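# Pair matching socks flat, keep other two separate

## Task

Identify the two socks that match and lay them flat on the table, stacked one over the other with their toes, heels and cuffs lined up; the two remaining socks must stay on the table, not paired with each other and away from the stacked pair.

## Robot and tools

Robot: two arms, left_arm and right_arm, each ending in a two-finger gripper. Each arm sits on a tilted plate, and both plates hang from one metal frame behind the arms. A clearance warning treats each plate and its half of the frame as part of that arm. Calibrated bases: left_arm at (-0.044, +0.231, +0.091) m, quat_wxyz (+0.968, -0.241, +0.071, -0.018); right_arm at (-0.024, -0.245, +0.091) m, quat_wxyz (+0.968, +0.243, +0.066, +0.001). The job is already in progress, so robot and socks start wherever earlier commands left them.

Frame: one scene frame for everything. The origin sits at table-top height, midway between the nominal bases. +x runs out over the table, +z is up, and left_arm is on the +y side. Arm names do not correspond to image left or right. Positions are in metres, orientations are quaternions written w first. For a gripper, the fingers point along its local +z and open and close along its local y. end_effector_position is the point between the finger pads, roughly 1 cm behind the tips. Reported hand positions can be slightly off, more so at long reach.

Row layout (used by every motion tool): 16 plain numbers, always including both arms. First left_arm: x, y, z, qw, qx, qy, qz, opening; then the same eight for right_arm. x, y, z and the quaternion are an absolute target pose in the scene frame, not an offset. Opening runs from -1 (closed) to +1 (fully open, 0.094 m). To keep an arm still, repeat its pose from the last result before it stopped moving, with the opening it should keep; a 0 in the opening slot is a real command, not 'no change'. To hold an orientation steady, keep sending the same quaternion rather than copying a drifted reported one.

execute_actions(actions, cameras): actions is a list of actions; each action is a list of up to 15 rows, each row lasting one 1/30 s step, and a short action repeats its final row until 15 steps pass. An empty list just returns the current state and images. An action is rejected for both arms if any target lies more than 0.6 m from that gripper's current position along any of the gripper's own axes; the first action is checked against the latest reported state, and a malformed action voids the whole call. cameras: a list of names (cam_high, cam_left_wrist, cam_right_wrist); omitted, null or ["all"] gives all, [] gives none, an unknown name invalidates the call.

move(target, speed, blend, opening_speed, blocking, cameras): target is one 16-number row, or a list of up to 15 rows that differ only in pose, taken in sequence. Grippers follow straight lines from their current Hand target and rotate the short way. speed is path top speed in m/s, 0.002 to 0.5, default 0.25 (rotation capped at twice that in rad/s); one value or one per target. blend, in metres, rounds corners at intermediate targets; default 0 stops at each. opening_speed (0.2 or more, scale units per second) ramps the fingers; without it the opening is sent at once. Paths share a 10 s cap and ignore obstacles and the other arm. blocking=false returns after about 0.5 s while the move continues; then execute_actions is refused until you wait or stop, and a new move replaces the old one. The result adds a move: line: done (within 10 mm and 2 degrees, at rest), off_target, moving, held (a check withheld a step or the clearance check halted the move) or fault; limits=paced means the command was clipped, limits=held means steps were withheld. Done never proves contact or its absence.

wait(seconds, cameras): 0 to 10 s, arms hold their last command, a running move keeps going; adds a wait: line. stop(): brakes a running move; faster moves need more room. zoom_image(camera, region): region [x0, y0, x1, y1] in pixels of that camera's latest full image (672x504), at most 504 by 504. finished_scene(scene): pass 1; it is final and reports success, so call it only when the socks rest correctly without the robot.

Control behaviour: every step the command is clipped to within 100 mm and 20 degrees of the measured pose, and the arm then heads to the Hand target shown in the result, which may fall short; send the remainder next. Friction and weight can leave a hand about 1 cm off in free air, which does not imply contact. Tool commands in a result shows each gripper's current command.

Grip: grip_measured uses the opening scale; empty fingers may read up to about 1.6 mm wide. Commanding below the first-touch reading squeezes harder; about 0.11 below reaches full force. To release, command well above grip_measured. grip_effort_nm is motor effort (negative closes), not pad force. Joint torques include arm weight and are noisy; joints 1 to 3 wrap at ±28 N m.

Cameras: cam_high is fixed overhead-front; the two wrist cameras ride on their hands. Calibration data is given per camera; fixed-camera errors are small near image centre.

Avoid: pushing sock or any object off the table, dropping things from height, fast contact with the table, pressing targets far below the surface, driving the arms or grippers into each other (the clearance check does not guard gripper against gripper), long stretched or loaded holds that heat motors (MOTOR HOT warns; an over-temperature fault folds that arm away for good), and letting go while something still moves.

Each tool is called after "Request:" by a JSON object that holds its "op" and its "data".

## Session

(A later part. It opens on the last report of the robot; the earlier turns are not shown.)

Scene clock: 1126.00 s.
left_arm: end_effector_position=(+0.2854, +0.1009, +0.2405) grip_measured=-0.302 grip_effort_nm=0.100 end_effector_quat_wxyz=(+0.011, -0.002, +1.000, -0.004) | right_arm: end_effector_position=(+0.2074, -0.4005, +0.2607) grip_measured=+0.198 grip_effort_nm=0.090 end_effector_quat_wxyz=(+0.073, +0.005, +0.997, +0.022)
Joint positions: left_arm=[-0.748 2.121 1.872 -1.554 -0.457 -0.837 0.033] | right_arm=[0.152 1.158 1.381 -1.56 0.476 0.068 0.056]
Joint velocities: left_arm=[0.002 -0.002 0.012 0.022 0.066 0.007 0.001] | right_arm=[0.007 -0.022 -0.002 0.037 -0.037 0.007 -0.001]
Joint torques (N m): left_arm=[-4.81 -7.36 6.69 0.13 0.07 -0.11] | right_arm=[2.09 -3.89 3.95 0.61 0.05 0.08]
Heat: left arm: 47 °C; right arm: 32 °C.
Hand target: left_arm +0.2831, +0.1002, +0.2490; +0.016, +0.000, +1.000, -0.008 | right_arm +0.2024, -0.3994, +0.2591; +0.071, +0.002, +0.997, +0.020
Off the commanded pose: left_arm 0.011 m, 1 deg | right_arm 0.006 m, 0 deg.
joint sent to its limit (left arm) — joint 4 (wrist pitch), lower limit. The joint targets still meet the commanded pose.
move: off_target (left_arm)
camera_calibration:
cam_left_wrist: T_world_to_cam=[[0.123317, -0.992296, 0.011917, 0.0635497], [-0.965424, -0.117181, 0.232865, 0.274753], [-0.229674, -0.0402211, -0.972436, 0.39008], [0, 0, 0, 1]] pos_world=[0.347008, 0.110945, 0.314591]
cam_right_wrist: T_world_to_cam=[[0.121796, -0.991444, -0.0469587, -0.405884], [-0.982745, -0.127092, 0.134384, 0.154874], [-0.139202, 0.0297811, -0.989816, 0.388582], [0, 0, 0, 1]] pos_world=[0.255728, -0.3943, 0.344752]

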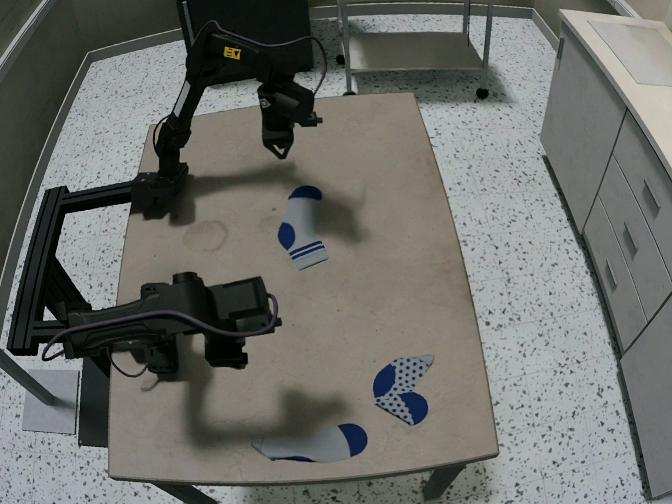

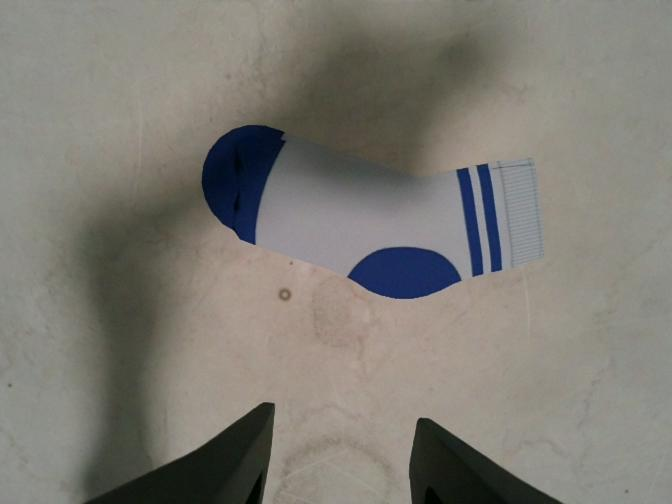

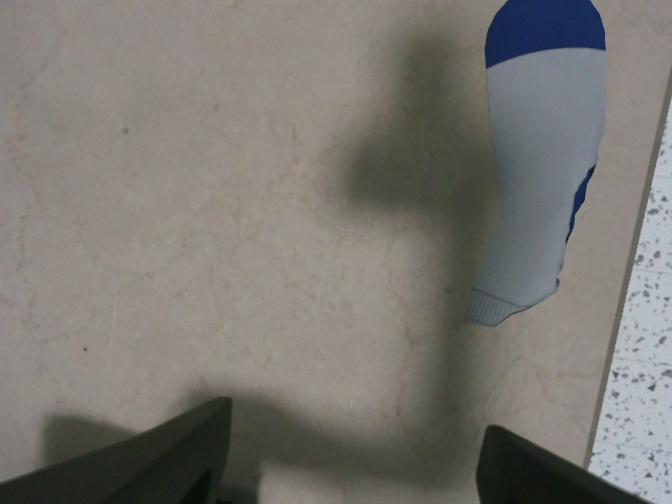

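Request:
{"op": "move", "data": {"target": [0.22,0.15,0.12,0,0,1,0,-0.3,0.2022,-0.3994,0.2592,0.071,0.002,0.997,0.020,0.2], "cameras": ["cam_left_wrist"]}}

Request:
{"op": "zoom_image", "data": {"camera": "cam_left_wrist", "region": [150, 0, 500, 300]}}

Scene clock: 1133.87 s.
left_arm: end_effector_position=(+0.2137, +0.1501, +0.1167) grip_measured=-0.302 grip_effort_nm=0.100 end_effector_quat_wxyz=(-0.016, +0.006, +1.000, +0.004) | right_arm: end_effector_position=(+0.2074, -0.4005, +0.2607) grip_measured=+0.198 grip_effort_nm=0.085 end_effector_quat_wxyz=(+0.073, +0.005, +0.997, +0.022)
Joint positions: left_arm=[-0.615 1.843 1.075 -1.025 -0.462 -0.701 0.033] | right_arm=[0.152 1.158 1.381 -1.56 0.476 0.068 0.056]
Joint velocities: left_arm=[0.007 0.007 0.007 0.022 -0.007 -0.051 0] | right_arm=[0.002 -0.017 0.002 -0.037 0.022 0.022 0]
Joint torques (N m): left_arm=[-2.95 -7.16 4.23 0.35 -0.12 0.03] | right_arm=[2.09 -3.88 3.93 0.61 0.05 0.08]
Heat: left arm: 46 °C; right arm: 32 °C.
Hand target: left_arm +0.2183, +0.1520, +0.1208; -0.001, +0.000, +1.000, -0.001 | right_arm +0.2024, -0.3994, +0.2591; +0.071, +0.002, +0.997, +0.020
Off the commanded pose: left_arm 0.007 m, 2 deg | right_arm 0.006 m, 0 deg.
move: done
camera_calibration:
cam_left_wrist: T_world_to_cam=[[0.108021, -0.994097, -0.0101639, 0.128813], [-0.953767, -0.106513, 0.28104, 0.230379], [-0.280464, -0.0206644, -0.959642, 0.261702], [0, 0, 0, 1]] pos_world=[0.279212, 0.157999, 0.187704]
Images, in order (width x height): cam_left_wrist 672x504.

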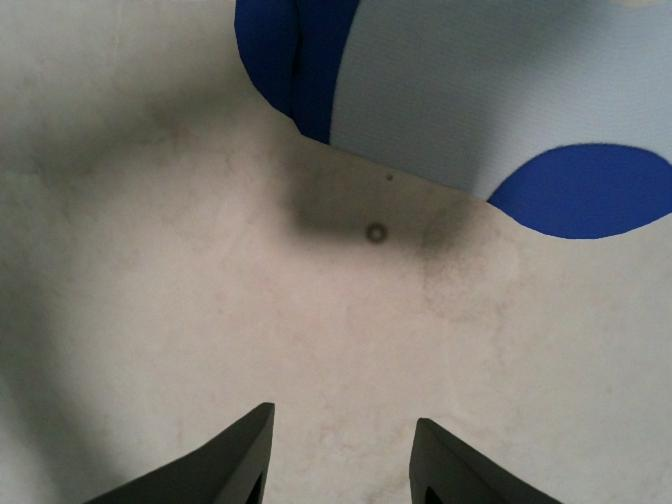

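Scaled by 1.440.

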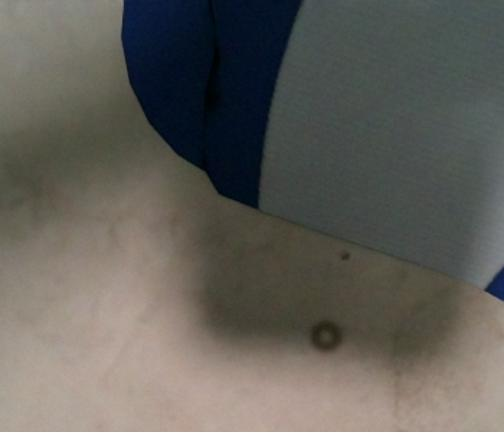

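Request:
{"op": "move", "data": {"target": [0.27,0.17,0.12,0,0,1,0,-0.3,0.2022,-0.3994,0.2592,0.071,0.002,0.997,0.020,0.2], "cameras": ["cam_left_wrist"]}}

Request:
{"op": "zoom_image", "data": {"camera": "cam_left_wrist", "region": [180, 40, 530, 340]}}

Scene clock: 1136.97 s.
left_arm: end_effector_position=(+0.2655, +0.1690, +0.1175) grip_measured=-0.302 grip_effort_nm=0.100 end_effector_quat_wxyz=(-0.004, -0.003, +1.000, -0.005) | right_arm: end_effector_position=(+0.2074, -0.4005, +0.2607) grip_measured=+0.198 grip_effort_nm=0.090 end_effector_quat_wxyz=(+0.073, +0.005, +0.997, +0.022)
Joint positions: left_arm=[-0.485 1.884 1.216 -1.025 -0.484 -0.557 0.033] | right_arm=[0.152 1.158 1.381 -1.56 0.476 0.068 0.056]
Joint velocities: left_arm=[-0.007 -0.022 0.017 -0.007 0.066 -0.022 0.001] | right_arm=[-0.017 0.002 0.007 0.11 0.022 0.022 0]
Joint torques (N m): left_arm=[-3.41 -5.03 7.15 0.13 -0.06 0.09] | right_arm=[2.09 -3.88 3.95 0.61 0.04 0.08]
Heat: left arm: 46 °C; right arm: 32 °C.
Hand target: left_arm +0.2703, +0.1683, +0.1196; +0.000, +0.000, +1.000, -0.002 | right_arm +0.2024, -0.3994, +0.2591; +0.071, +0.002, +0.997, +0.020
Off the commanded pose: left_arm 0.005 m, 1 deg | right_arm 0.006 m, 0 deg.
move: done
camera_calibration:
cam_left_wrist: T_world_to_cam=[[0.124647, -0.992147, 0.0103516, 0.134807], [-0.958372, -0.11769, 0.260138, 0.287135], [-0.256877, -0.0423462, -0.965516, 0.27547], [0, 0, 0, 1]] pos_world=[0.329141, 0.179206, 0.18988]
Images, in order (width x height): cam_left_wrist 672x504.

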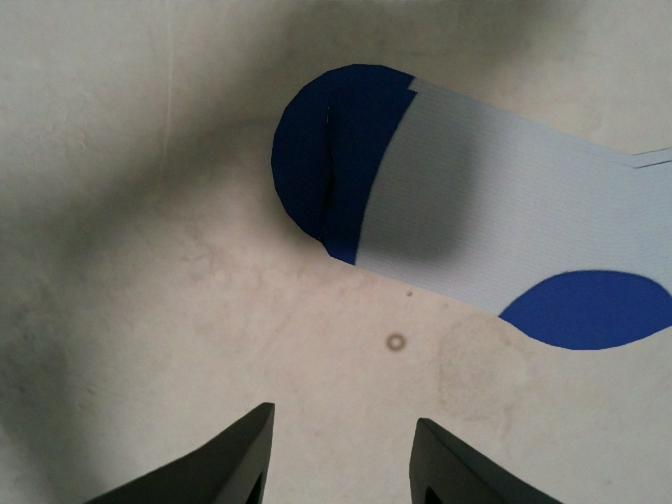

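Scaled by 1.440.

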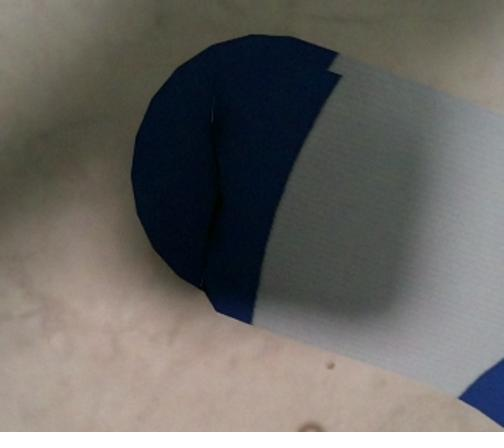

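Request:
{"op": "move", "data": {"target": [[0.315,0.179,0.04,0,0,1,0,-0.6,0.2022,-0.3994,0.2592,0.071,0.002,0.997,0.020,0.2],[0.315,0.179,0.008,0,0,1,0,-0.6,0.2022,-0.3994,0.2592,0.071,0.002,0.997,0.020,0.2]], "speed": [0.15,0.05], "cameras": ["cam_left_wrist"]}}

Scene clock: 1148.67 s.
left_arm: end_effector_position=(+0.3126, +0.1795, +0.0132) grip_measured=-0.598 grip_effort_nm=-0.120 end_effector_quat_wxyz=(-0.003, -0.001, +1.000, -0.005) | right_arm: end_effector_position=(+0.2074, -0.4005, +0.2607) grip_measured=+0.198 grip_effort_nm=0.090 end_effector_quat_wxyz=(+0.073, +0.005, +0.997, +0.022)
Joint positions: left_arm=[-0.26 2.125 1.215 -0.661 -0.496 -0.299 0.019] | right_arm=[0.152 1.158 1.381 -1.56 0.476 0.068 0.056]
Joint velocities: left_arm=[0.012 -0.007 0.012 -0.081 -0.051 0.007 0.001] | right_arm=[0.022 -0.012 -0.012 -0.066 -0.022 0.066 0.001]
Joint torques (N m): left_arm=[-3.97 -6.38 3.62 0.56 -0.08 0.02] | right_arm=[2.09 -3.88 3.95 0.61 0.05 0.09]
Heat: left arm: 45 °C; right arm: 32 °C.
Hand target: left_arm +0.3134, +0.1780, +0.0082; +0.000, +0.000, +1.000, -0.003 | right_arm +0.2024, -0.3994, +0.2591; +0.071, +0.002, +0.997, +0.020
Off the commanded pose: left_arm 0.006 m, 1 deg | right_arm 0.006 m, 0 deg.
move: done
camera_calibration:
cam_left_wrist: T_world_to_cam=[[0.121278, -0.992543, 0.0122211, 0.14156], [-0.958837, -0.113957, 0.260087, 0.360069], [-0.256755, -0.043261, -0.965508, 0.187403], [0, 0, 0, 1]] pos_world=[0.376196, 0.189644, 0.0855595]
Images, in order (width x height): cam_left_wrist 672x504.

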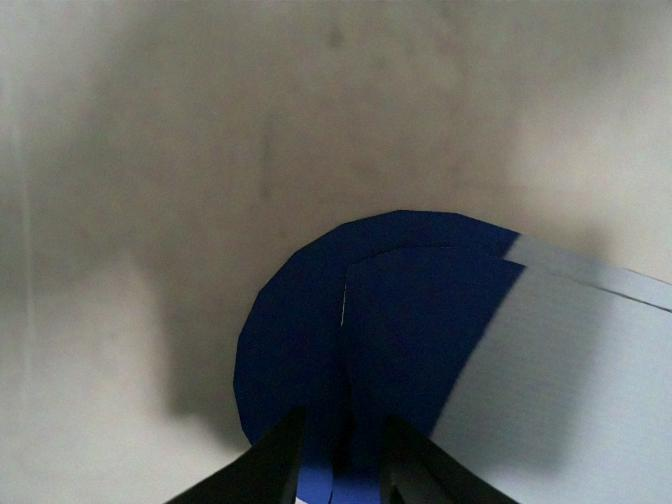

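Request:
{"op": "move", "data": {"target": [0.316,0.177,0.004,0,0,1,0,-0.6,0.2022,-0.3994,0.2592,0.071,0.002,0.997,0.020,0.2], "speed": 0.04, "cameras": []}}

Request:
{"op": "move", "data": {"target": [0.316,0.177,0.004,0,0,1,0,-1,0.2022,-0.3994,0.2592,0.071,0.002,0.997,0.020,0.2], "opening_speed": 0.5, "cameras": ["cam_left_wrist"]}}

Scene clock: 1151.83 s.
left_arm: end_effector_position=(+0.3126, +0.1793, +0.0123) grip_measured=-0.598 grip_effort_nm=-0.120 end_effector_quat_wxyz=(-0.003, +0.000, +1.000, -0.004) | right_arm: end_effector_position=(+0.2074, -0.4005, +0.2607) grip_measured=+0.198 grip_effort_nm=0.090 end_effector_quat_wxyz=(+0.073, +0.005, +0.997, +0.022)
Joint positions: left_arm=[-0.26 2.128 1.215 -0.658 -0.498 -0.297 0.019] | right_arm=[0.152 1.158 1.381 -1.56 0.476 0.068 0.056]
Joint velocities: left_arm=[-0.007 -0.002 0.012 -0.007 -0.081 -0.022 0.001] | right_arm=[-0.002 0.002 -0.012 -0.051 -0.022 0.022 0.001]
Joint torques (N m): left_arm=[-3.6 -5.31 4.67 0.6 -0.06 0] | right_arm=[2.09 -3.88 3.93 0.61 0.05 0.09]
Heat: left arm: 45 °C; right arm: 32 °C.
Hand target: left_arm +0.3155, +0.1771, +0.0042; +0.000, +0.000, +1.000, +0.000 | right_arm +0.2024, -0.3994, +0.2591; +0.071, +0.002, +0.997, +0.020
Off the commanded pose: left_arm 0.009 m, 1 deg | right_arm 0.006 m, 0 deg.
move: done
No camera images: "cameras" was empty.

Scene clock: 1152.83 s.
left_arm: end_effector_position=(+0.3144, +0.1766, +0.0123) grip_measured=-0.993 grip_effort_nm=-0.408 end_effector_quat_wxyz=(+0.000, -0.002, +1.000, -0.011) | right_arm: end_effector_position=(+0.2074, -0.4005, +0.2607) grip_measured=+0.198 grip_effort_nm=0.085 end_effector_quat_wxyz=(+0.073, +0.005, +0.997, +0.022)
Joint positions: left_arm=[-0.26 2.128 1.215 -0.648 -0.487 -0.297 0] | right_arm=[0.152 1.158 1.381 -1.56 0.476 0.068 0.056]
Joint velocities: left_arm=[0.002 -0.022 -0.007 0.022 0.037 0.022 0] | right_arm=[0.022 0.007 0.012 -0.022 0.007 -0.037 0.001]
Joint torques (N m): left_arm=[-3.84 -5.22 4.63 0.47 -0.19 0.1] | right_arm=[2.09 -3.89 3.95 0.61 0.04 0.09]
Heat: left arm: 45 °C; right arm: 32 °C.
Hand target: left_arm +0.3156, +0.1771, +0.0042; +0.000, +0.000, +1.000, +0.000 | right_arm +0.2024, -0.3994, +0.2591; +0.071, +0.002, +0.997, +0.020
Off the commanded pose: left_arm 0.009 m, 1 deg | right_arm 0.006 m, 0 deg.
move: done
camera_calibration:
cam_left_wrist: T_world_to_cam=[[0.123863, -0.991994, 0.0246044, 0.137465], [-0.960043, -0.113529, 0.255788, 0.362049], [-0.250947, -0.0553041, -0.96642, 0.187215], [0, 0, 0, 1]] pos_world=[0.377537, 0.187822, 0.0849385]
Images, in order (width x height): cam_left_wrist 672x504.

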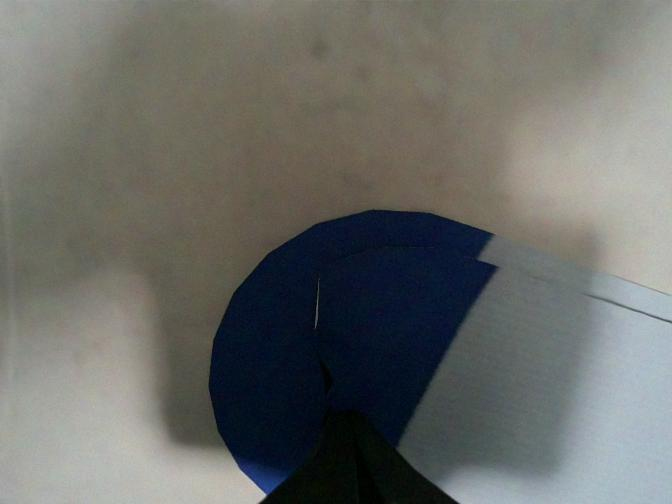

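Request:
{"op": "move", "data": {"target": [[0.314,0.178,0.03,0,0,1,0,-0.6,0.2022,-0.3994,0.2592,0.071,0.002,0.997,0.020,0.2],[0.315,0.176,-0.004,0,0,1,0,-0.5,0.2022,-0.3994,0.2592,0.071,0.002,0.997,0.020,0.2]], "speed": 0.04, "cameras": ["cam_left_wrist"]}}

Request:
{"op": "move", "data": {"target": [0.315,0.176,-0.007,0,0,1,0,-1,0.2022,-0.3994,0.2592,0.071,0.002,0.997,0.020,0.2], "opening_speed": 0.5, "cameras": ["cam_left_wrist"]}}

every target must give the same left_gripper/opening; nothing of the call was run
Scene clock: 1156.70 s.
left_arm: end_effector_position=(+0.3144, +0.1766, +0.0123) grip_measured=-0.993 grip_effort_nm=-0.413 end_effector_quat_wxyz=(+0.000, -0.002, +1.000, -0.011) | right_arm: end_effector_position=(+0.2074, -0.4005, +0.2607) grip_measured=+0.198 grip_effort_nm=0.090 end_effector_quat_wxyz=(+0.073, +0.005, +0.997, +0.022)
Joint positions: left_arm=[-0.26 2.128 1.215 -0.648 -0.487 -0.297 0] | right_arm=[0.152 1.158 1.381 -1.56 0.476 0.068 0.056]
Joint velocities: left_arm=[-0.007 0.012 0.002 0.007 0.066 -0.051 0] | right_arm=[0.012 0.007 0.002 -0.051 0.037 0.007 -0.001]
Joint torques (N m): left_arm=[-3.64 -5.38 4.66 0.47 -0.21 0.07] | right_arm=[2.09 -3.88 3.95 0.61 0.04 0.08]
Heat: left arm: 44 °C; right arm: 32 °C.
Hand target: left_arm +0.3156, +0.1771, +0.0042; +0.000, +0.000, +1.000, +0.000 | right_arm +0.2024, -0.3994, +0.2591; +0.071, +0.002, +0.997, +0.020
Tool commands: left_gripper/opening=-1.0 right_gripper/opening=+0.2
Off the commanded pose: left_arm 0.009 m, 1 deg | right_arm 0.006 m, 0 deg.

Scene clock: 1157.43 s.
left_arm: end_effector_position=(+0.3147, +0.1765, +0.0114) grip_measured=-0.993 grip_effort_nm=-0.403 end_effector_quat_wxyz=(+0.000, +0.003, +1.000, -0.010) | right_arm: end_effector_position=(+0.2074, -0.4005, +0.2607) grip_measured=+0.198 grip_effort_nm=0.090 end_effector_quat_wxyz=(+0.073, +0.005, +0.997, +0.022)
Joint positions: left_arm=[-0.26 2.131 1.215 -0.644 -0.489 -0.286 0] | right_arm=[0.152 1.158 1.381 -1.56 0.476 0.068 0.056]
Joint velocities: left_arm=[-0.007 0.012 -0.007 -0.037 -0.095 0.022 -0.002] | right_arm=[0.012 0.022 -0.012 0.022 -0.022 -0.022 0.001]
Joint torques (N m): left_arm=[-2.76 -4.23 3.07 0.88 -0.18 0.06] | right_arm=[2.09 -3.88 3.93 0.61 0.04 0.09]
Heat: left arm: 44 °C; right arm: 32 °C.
Hand target: left_arm +0.3138, +0.1764, -0.0060; -0.001, +0.000, +1.000, +0.000 | right_arm +0.2024, -0.3994, +0.2591; +0.071, +0.002, +0.997, +0.020
Off the commanded pose: left_arm 0.018 m, 1 deg | right_arm 0.006 m, 0 deg.
move: off_target (left_arm)
camera_calibration:
cam_left_wrist: T_world_to_cam=[[0.11323, -0.993315, 0.0224551, 0.140918], [-0.961623, -0.103877, 0.253952, 0.361414], [-0.249922, -0.0503483, -0.966956, 0.185227], [0, 0, 0, 1]] pos_world=[0.37788, 0.186844, 0.0841603]
Images, in order (width x height): cam_left_wrist 672x504.

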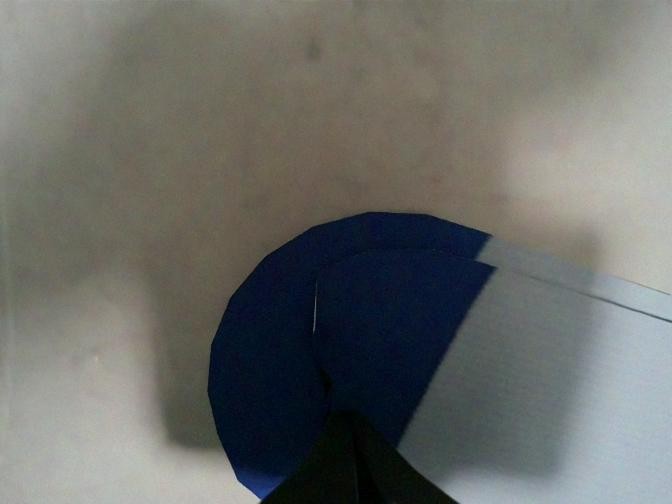

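Request:
{"op": "move", "data": {"target": [[0.315,0.172,0.03,0,0,1,0,-0.4,0.2022,-0.3994,0.2592,0.071,0.002,0.997,0.020,0.2],[0.315,0.166,0.03,0,0,1,0,-0.4,0.2022,-0.3994,0.2592,0.071,0.002,0.997,0.020,0.2],[0.315,0.166,-0.004,0,0,1,0,-0.4,0.2022,-0.3994,0.2592,0.071,0.002,0.997,0.020,0.2]], "speed": 0.05, "cameras": ["cam_left_wrist"]}}

Request:
{"op": "move", "data": {"target": [0.315,0.166,-0.006,0,0,1,0,-1,0.2022,-0.3994,0.2592,0.071,0.002,0.997,0.020,0.2], "opening_speed": 0.5, "cameras": ["cam_left_wrist"]}}

Scene clock: 1164.80 s.
left_arm: end_effector_position=(+0.3142, +0.1688, +0.0112) grip_measured=-0.402 grip_effort_nm=0.100 end_effector_quat_wxyz=(-0.001, +0.007, +1.000, +0.002) | right_arm: end_effector_position=(+0.2074, -0.4005, +0.2607) grip_measured=+0.198 grip_effort_nm=0.085 end_effector_quat_wxyz=(+0.073, +0.005, +0.997, +0.022)
Joint positions: left_arm=[-0.287 2.161 1.238 -0.664 -0.511 -0.314 0.028] | right_arm=[0.152 1.158 1.381 -1.56 0.476 0.068 0.056]
Joint velocities: left_arm=[-0.007 -0.027 0.007 -0.037 -0.037 0.007 -0.001] | right_arm=[0.007 -0.007 -0.022 0.007 0.007 0.037 0]
Joint torques (N m): left_arm=[-2.95 -5.18 2.82 0.92 0 0.02] | right_arm=[2.09 -3.88 3.93 0.61 0.04 0.08]
Heat: left arm: 44 °C; right arm: 32 °C.
Hand target: left_arm +0.3141, +0.1665, -0.0032; +0.000, +0.000, +1.000, +0.000 | right_arm +0.2024, -0.3994, +0.2591; +0.071, +0.002, +0.997, +0.020
Off the commanded pose: left_arm 0.015 m, 1 deg | right_arm 0.006 m, 0 deg.
move: off_target (left_arm)
camera_calibration:
cam_left_wrist: T_world_to_cam=[[0.105297, -0.99444, -0.00135564, 0.13632], [-0.961599, -0.102166, 0.254734, 0.359917], [-0.253456, -0.025519, -0.96701, 0.18142], [0, 0, 0, 1]] pos_world=[0.377724, 0.176963, 0.0839361]
Images, in order (width x height): cam_left_wrist 672x504.

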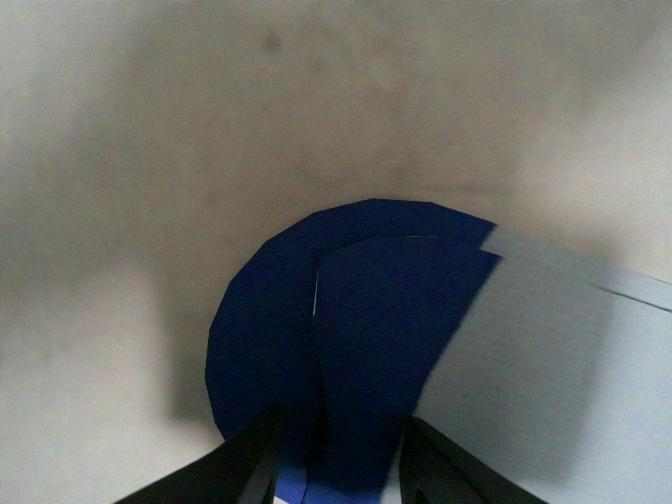

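Scene clock: 1166.20 s.
left_arm: end_effector_position=(+0.3161, +0.1610, +0.0105) grip_measured=-0.985 grip_effort_nm=-0.818 end_effector_quat_wxyz=(+0.001, +0.003, +1.000, -0.019) | right_arm: end_effector_position=(+0.2074, -0.4005, +0.2607) grip_measured=+0.198 grip_effort_nm=0.095 end_effector_quat_wxyz=(+0.073, +0.005, +0.997, +0.022)
Joint positions: left_arm=[-0.287 2.162 1.236 -0.64 -0.474 -0.312 0.001] | right_arm=[0.152 1.158 1.381 -1.56 0.476 0.068 0.056]
Joint velocities: left_arm=[0.002 -0.012 -0.007 0.037 -0.095 0.095 0] | right_arm=[-0.002 0.017 0.002 0.007 0.051 -0.081 0.002]
Joint torques (N m): left_arm=[-3.06 -5.04 2.93 0.73 -0.32 0.05] | right_arm=[2.07 -3.88 3.93 0.61 0.05 0.08]
Heat: left arm: 44 °C; right arm: 32 °C.
Hand target: left_arm +0.3140, +0.1661, -0.0051; -0.001, +0.000, +1.000, +0.000 | right_arm +0.2024, -0.3994, +0.2591; +0.071, +0.002, +0.997, +0.020
Off the commanded pose: left_arm 0.017 m, 2 deg | right_arm 0.006 m, 0 deg.
move: off_target (left_arm)
camera_calibration:
cam_left_wrist: T_world_to_cam=[[0.112478, -0.992865, 0.0396081, 0.125324], [-0.962093, -0.0988519, 0.254174, 0.360708], [-0.248445, -0.0666955, -0.966347, 0.186074], [0, 0, 0, 1]] pos_world=[0.379168, 0.172497, 0.0831656]
Images, in order (width x height): cam_left_wrist 672x504.

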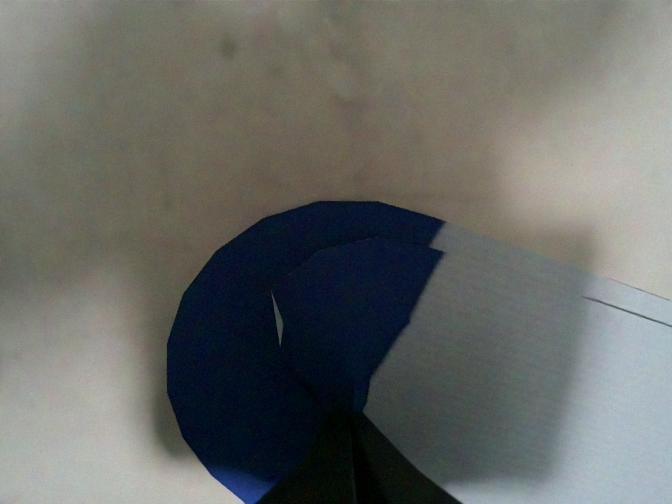

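Request:
{"op": "move", "data": {"target": [0.315,0.150,0.055,0,0,1,0,-1,0.2022,-0.3994,0.2592,0.071,0.002,0.997,0.020,0.2], "speed": 0.05}}

Request:
{"op": "zoom_image", "data": {"camera": "cam_left_wrist", "region": [100, 50, 600, 504]}}

Request:
{"op": "zoom_image", "data": {"camera": "cam_high", "region": [220, 200, 420, 350]}}

Scene clock: 1181.97 s.
left_arm: end_effector_position=(+0.3058, +0.1537, +0.0372) grip_measured=-0.986 grip_effort_nm=-0.784 end_effector_quat_wxyz=(-0.022, +0.000, +1.000, +0.005) | right_arm: end_effector_position=(+0.2074, -0.4005, +0.2607) grip_measured=+0.198 grip_effort_nm=0.085 end_effector_quat_wxyz=(+0.073, +0.005, +0.997, +0.022)
Joint positions: left_arm=[-0.359 2.162 1.311 -0.822 -0.497 -0.433 0.001] | right_arm=[0.152 1.158 1.381 -1.56 0.476 0.068 0.056]
Joint velocities: left_arm=[0.002 0.012 0.002 -0.007 -0.022 0.051 0] | right_arm=[0.017 -0.002 -0.002 -0.066 0.022 -0.022 0]
Joint torques (N m): left_arm=[-5.93 -9.7 6.61 0.05 -0.1 -0.08] | right_arm=[2.09 -3.88 3.93 0.61 0.05 0.08]
Heat: left arm: 43 °C; right arm: 32 °C.
Hand target: left_arm +0.3152, +0.1504, +0.0543; +0.000, +0.000, +1.000, +0.001 | right_arm +0.2024, -0.3994, +0.2591; +0.071, +0.002, +0.997, +0.020
Off the commanded pose: left_arm 0.020 m, 3 deg | right_arm 0.006 m, 0 deg.
move: off_target (left_arm)
camera_calibration:
cam_left_wrist: T_world_to_cam=[[0.118805, -0.992836, -0.0127603, 0.118192], [-0.948917, -0.117314, 0.292906, 0.340704], [-0.292305, -0.0226901, -0.956056, 0.21508], [0, 0, 0, 1]] pos_world=[0.372127, 0.162195, 0.107342]
cam_right_wrist: T_world_to_cam=[[0.121796, -0.991444, -0.0469587, -0.405884], [-0.982745, -0.127092, 0.134384, 0.154874], [-0.139202, 0.0297811, -0.989816, 0.388582], [0, 0, 0, 1]] pos_world=[0.255728, -0.3943, 0.344752]

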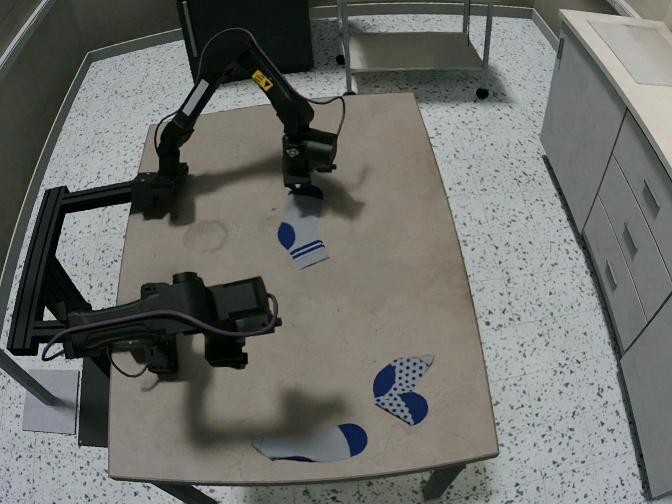

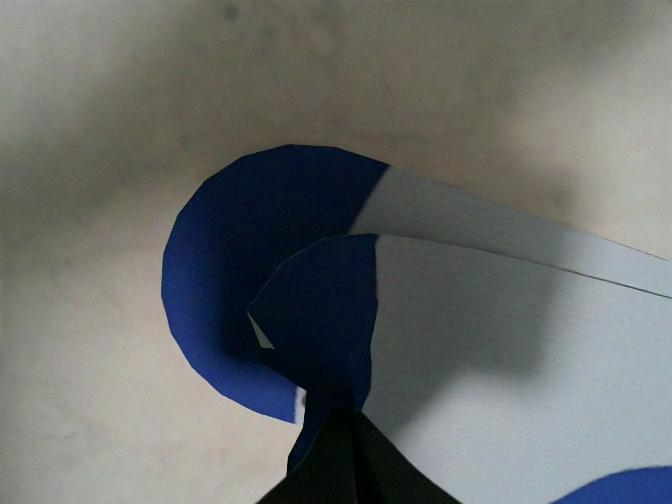

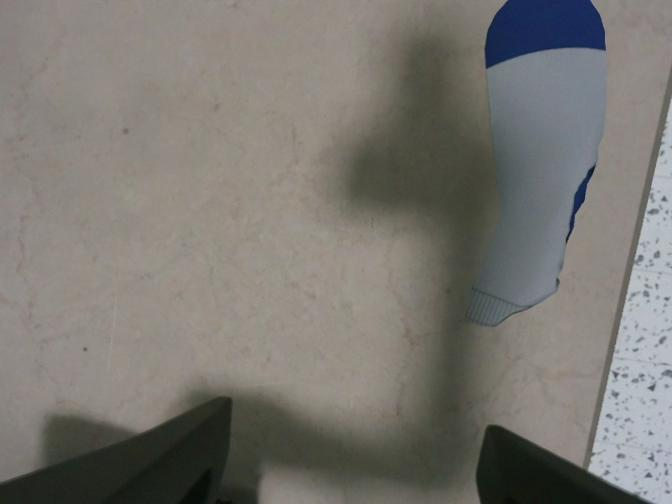

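Scaled by 1.008.

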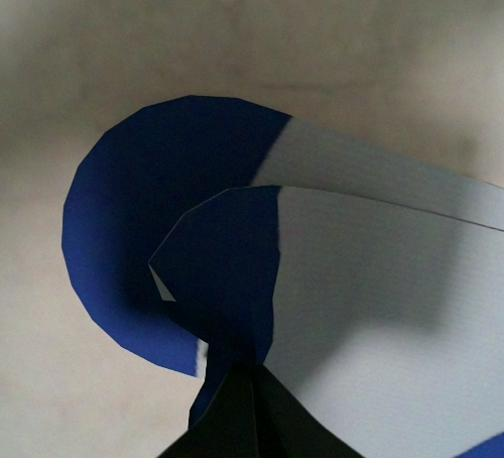

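Scaled by 2.520.

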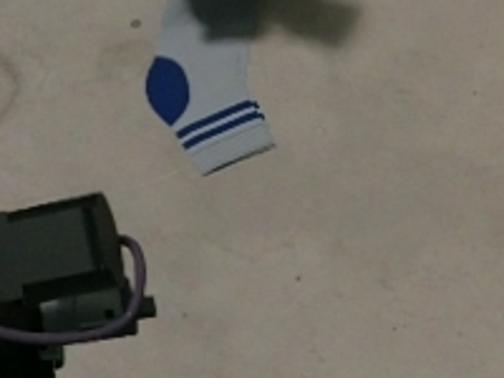

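Request:
{"op": "move", "data": {"target": [0.315,0.145,0.105,0,0,1,0,-1,0.2022,-0.3994,0.2592,0.071,0.002,0.997,0.020,0.2], "speed": 0.05}}

Request:
{"op": "zoom_image", "data": {"camera": "cam_left_wrist", "region": [100, 50, 600, 504]}}

Request:
{"op": "zoom_image", "data": {"camera": "cam_high", "region": [240, 120, 390, 280]}}

Scene clock: 1186.80 s.
left_arm: end_effector_position=(+0.3081, +0.1481, +0.0839) grip_measured=-0.986 grip_effort_nm=-0.794 end_effector_quat_wxyz=(-0.023, +0.002, +1.000, +0.011) | right_arm: end_effector_position=(+0.2074, -0.4005, +0.2607) grip_measured=+0.198 grip_effort_nm=0.090 end_effector_quat_wxyz=(+0.073, +0.005, +0.997, +0.022)
Joint positions: left_arm=[-0.433 2.129 1.427 -1.019 -0.497 -0.517 0.001] | right_arm=[0.152 1.158 1.381 -1.56 0.476 0.068 0.056]
Joint velocities: left_arm=[-0.012 0.007 0.007 -0.037 -0.051 -0.081 0.001] | right_arm=[0.012 -0.027 -0.007 -0.066 -0.051 -0.066 0]
Joint torques (N m): left_arm=[-5.94 -10.06 7.23 0.01 0 -0.09] | right_arm=[2.07 -3.89 3.93 0.61 0.04 0.08]
Heat: left arm: 44 °C; right arm: 32 °C.
Hand target: left_arm +0.3157, +0.1450, +0.1040; +0.000, +0.000, +1.000, +0.001 | right_arm +0.2024, -0.3994, +0.2591; +0.071, +0.002, +0.997, +0.020
Off the commanded pose: left_arm 0.022 m, 3 deg | right_arm 0.006 m, 0 deg.
move: off_target (left_arm)
camera_calibration:
cam_left_wrist: T_world_to_cam=[[0.114268, -0.993149, -0.02444, 0.115398], [-0.948769, -0.11639, 0.293752, 0.328227], [-0.294584, -0.0103784, -0.955569, 0.259102], [0, 0, 0, 1]] pos_world=[0.374553, 0.155499, 0.153992]
cam_right_wrist: T_world_to_cam=[[0.121796, -0.991444, -0.0469587, -0.405884], [-0.982745, -0.127092, 0.134384, 0.154874], [-0.139202, 0.0297811, -0.989816, 0.388582], [0, 0, 0, 1]] pos_world=[0.255728, -0.3943, 0.344752]

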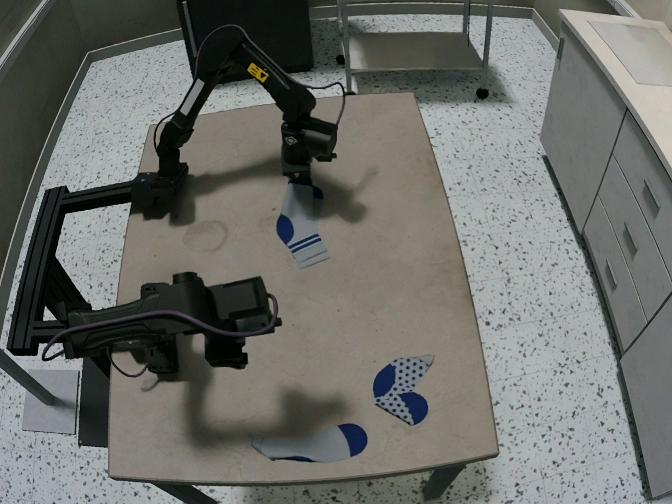

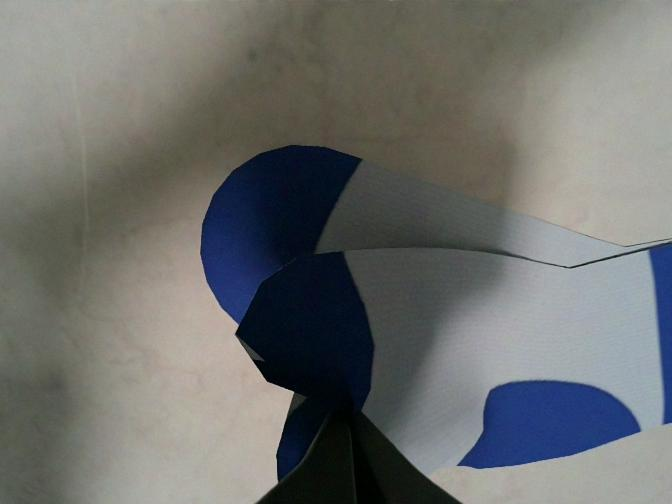

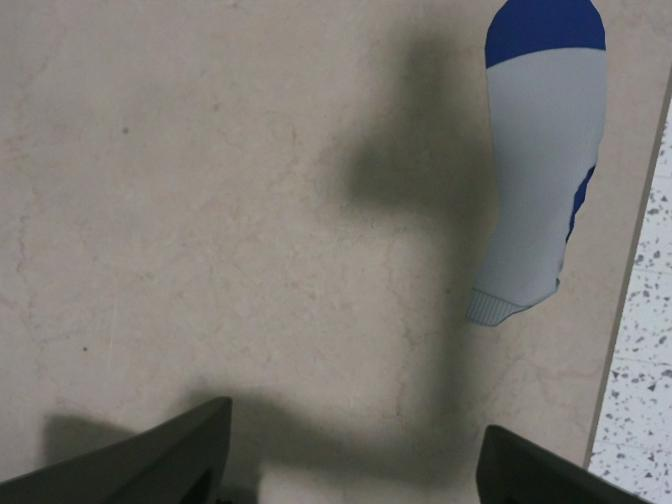

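Scaled by 1.008.

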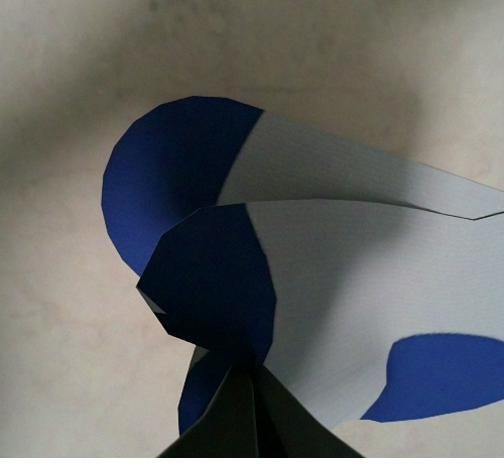

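Scaled by 3.150.

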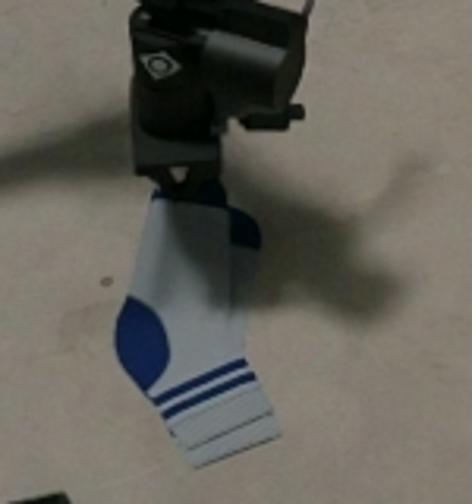

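Request:
{"op": "move", "data": {"target": [[0.318,0.195,0.065,0,0,1,0,-1,0.2022,-0.3994,0.2592,0.071,0.002,0.997,0.020,0.2],[0.320,0.165,0.018,0,0,1,0,-1,0.2022,-0.3994,0.2592,0.071,0.002,0.997,0.020,0.2]], "speed": 0.06}}

Request:
{"op": "zoom_image", "data": {"camera": "cam_left_wrist", "region": [100, 50, 600, 504]}}

Request:
{"op": "zoom_image", "data": {"camera": "cam_high", "region": [240, 120, 390, 280]}}

Scene clock: 1206.80 s.
left_arm: end_effector_position=(+0.3192, +0.1673, +0.0218) grip_measured=-0.986 grip_effort_nm=-0.789 end_effector_quat_wxyz=(-0.003, -0.004, +1.000, -0.005) | right_arm: end_effector_position=(+0.2074, -0.4005, +0.2607) grip_measured=+0.198 grip_effort_nm=0.085 end_effector_quat_wxyz=(+0.073, +0.005, +0.997, +0.022)
Joint positions: left_arm=[-0.295 2.152 1.274 -0.711 -0.498 -0.345 0.001] | right_arm=[0.152 1.158 1.381 -1.56 0.476 0.068 0.056]
Joint velocities: left_arm=[-0.002 0.002 0.012 -0.007 -0.022 -0.022 0.001] | right_arm=[-0.022 -0.007 -0.012 0.022 -0.037 0.022 0]
Joint torques (N m): left_arm=[-4.46 -6.52 3.81 0.42 -0.06 0.02] | right_arm=[2.09 -3.88 3.93 0.61 0.05 0.08]
Heat: left arm: 45 °C; right arm: 32 °C.
Hand target: left_arm +0.3190, +0.1645, +0.0183; +0.000, +0.000, +1.000, -0.002 | right_arm +0.2024, -0.3994, +0.2591; +0.071, +0.002, +0.997, +0.020
Off the commanded pose: left_arm 0.005 m, 1 deg | right_arm 0.006 m, 0 deg.
move: done
camera_calibration:
cam_left_wrist: T_world_to_cam=[[0.126885, -0.99186, 0.0106527, 0.126727], [-0.958625, -0.11986, 0.258208, 0.363749], [-0.254829, -0.0429747, -0.966031, 0.196194], [0, 0, 0, 1]] pos_world=[0.382615, 0.177726, 0.094257]
cam_right_wrist: T_world_to_cam=[[0.121796, -0.991444, -0.0469587, -0.405884], [-0.982745, -0.127092, 0.134384, 0.154874], [-0.139202, 0.0297811, -0.989816, 0.388582], [0, 0, 0, 1]] pos_world=[0.255728, -0.3943, 0.344752]

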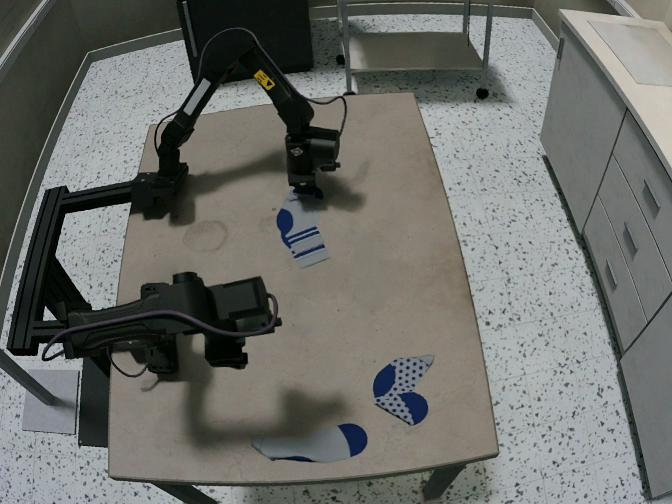

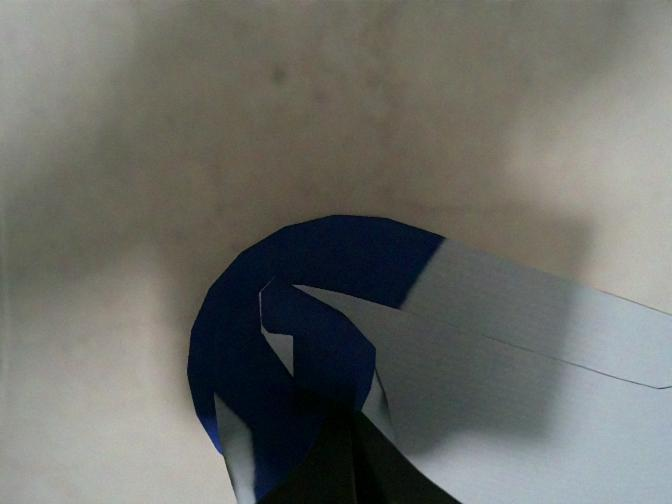

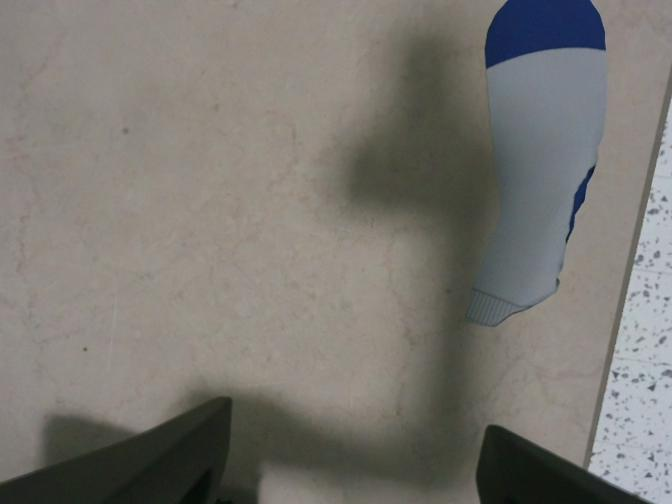

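Scaled by 1.008.

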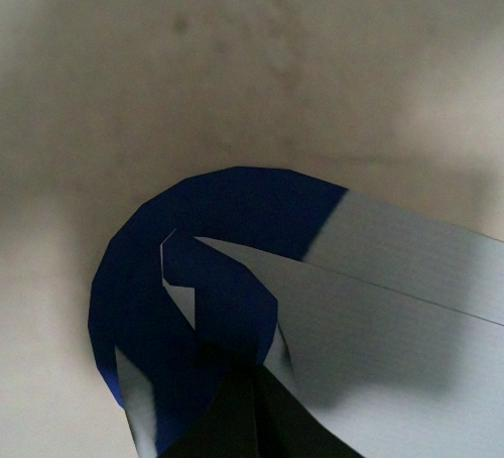

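Scaled by 3.150.

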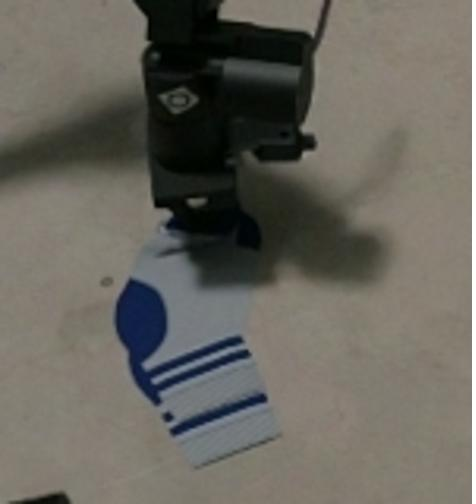

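Request:
{"op": "move", "data": {"target": [[0.318,0.10,0.12,0,0,1,0,-1,0.2022,-0.3994,0.2592,0.071,0.002,0.997,0.020,0.2],[0.303,-0.0,0.285,0,0.03,0.9995,0,-1,0.2022,-0.3994,0.2592,0.071,0.002,0.997,0.020,0.2],[0.435,-0.04,0.265,0,0.031,0.9995,0,-1,0.2022,-0.3994,0.2592,0.071,0.002,0.997,0.020,0.2]], "speed": 0.08}}

Request:
{"op": "zoom_image", "data": {"camera": "cam_left_wrist", "region": [100, 50, 600, 504]}}

Request:
{"op": "zoom_image", "data": {"camera": "cam_high", "region": [240, 120, 440, 320]}}

Scene clock: 1217.30 s.
left_arm: end_effector_position=(+0.4322, -0.0374, +0.2591) grip_measured=-0.986 grip_effort_nm=-0.789 end_effector_quat_wxyz=(+0.191, +0.034, +0.973, -0.125) | right_arm: end_effector_position=(+0.2074, -0.4005, +0.2607) grip_measured=+0.198 grip_effort_nm=0.085 end_effector_quat_wxyz=(+0.073, +0.005, +0.997, +0.022)
Joint positions: left_arm=[-0.746 2.726 2.828 -1.41 -0.496 -0.532 0.001] | right_arm=[0.152 1.158 1.381 -1.56 0.476 0.068 0.056]
Joint velocities: left_arm=[0.002 0.007 -0.012 0.051 -0.051 -0.022 0] | right_arm=[-0.002 -0.002 0.017 -0.051 -0.007 -0.066 0]
Joint torques (N m): left_arm=[-5.31 -8.84 7.53 1.23 -0.08 0.03] | right_arm=[2.09 -3.88 3.93 0.61 0.04 0.08]
Heat: left arm: 45 °C; right arm: 32 °C.
Hand target: left_arm +0.4372, -0.0421, +0.2615; +0.204, +0.031, +0.970, -0.128 | right_arm +0.2024, -0.3994, +0.2591; +0.071, +0.002, +0.997, +0.020
Off the commanded pose: left_arm 0.007 m, 26 deg; orientation clipped | right_arm 0.006 m, 0 deg.
elbow stopped short (left arm): the move would have taken joint 3 (elbow) straighter than the controller allows.
move: off_target (left_arm); limits=paced
camera_calibration:
cam_left_wrist: T_world_to_cam=[[-0.00314769, -0.961011, 0.276491, -0.104766], [-0.993256, -0.0290413, -0.112247, 0.500616], [0.115901, -0.27498, -0.954439, 0.273591], [0, 0, 0, 1]] pos_world=[0.465201, -0.0109106, 0.346286]
cam_right_wrist: T_world_to_cam=[[0.121796, -0.991444, -0.0469587, -0.405884], [-0.982745, -0.127092, 0.134384, 0.154874], [-0.139202, 0.0297811, -0.989816, 0.388582], [0, 0, 0, 1]] pos_world=[0.255728, -0.3943, 0.344752]

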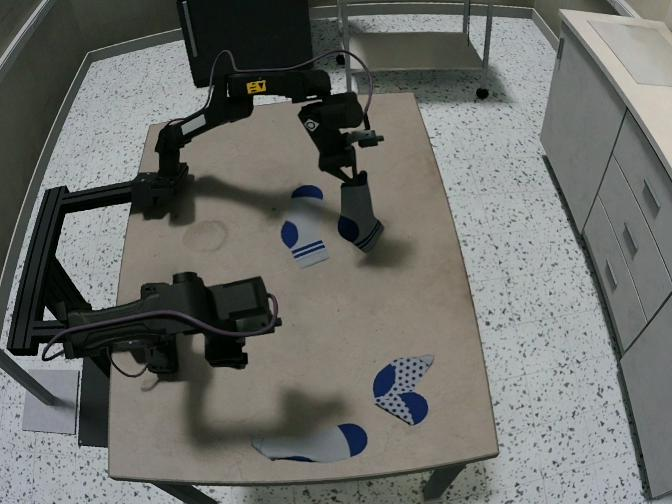

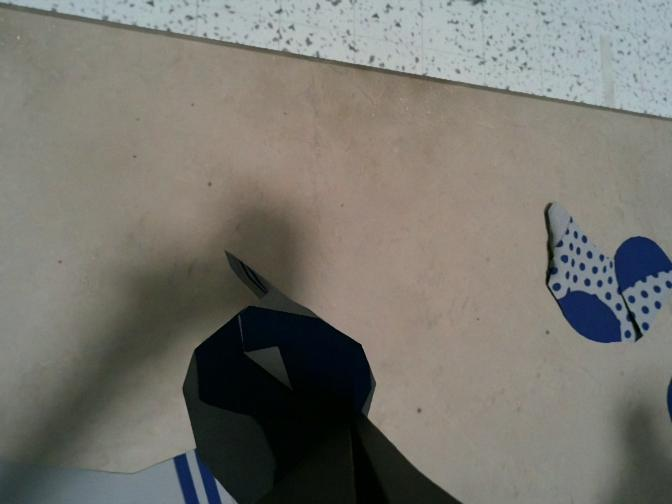

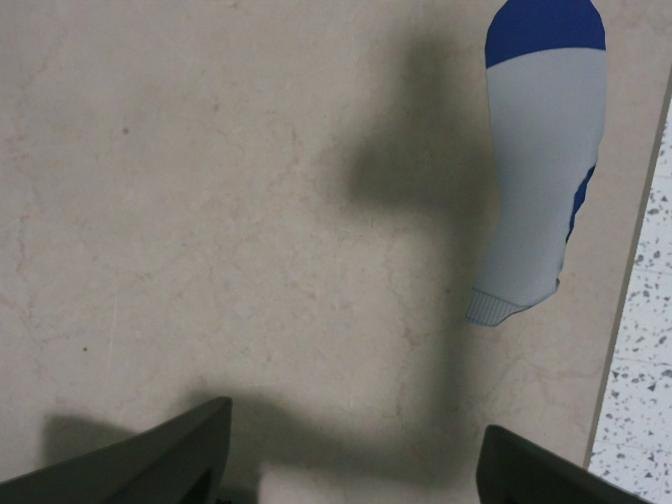

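Scaled by 1.008.

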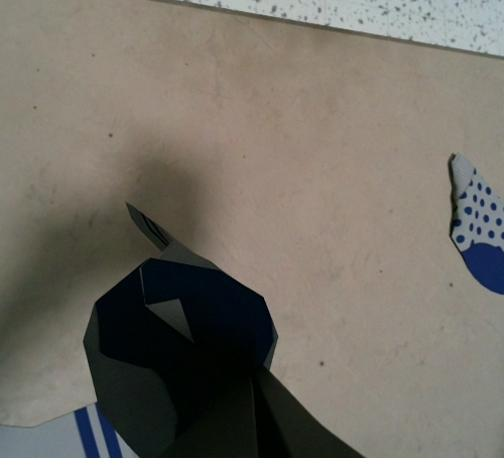

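Scaled by 2.520.

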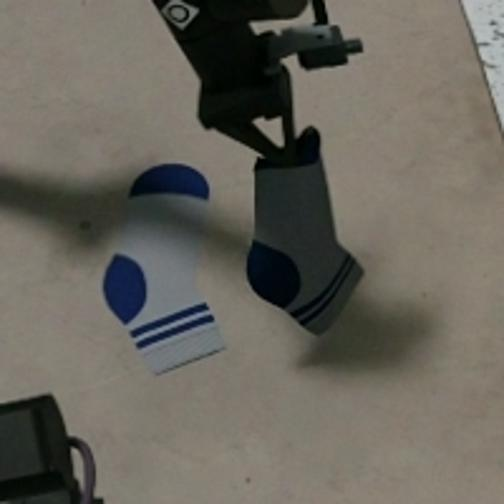

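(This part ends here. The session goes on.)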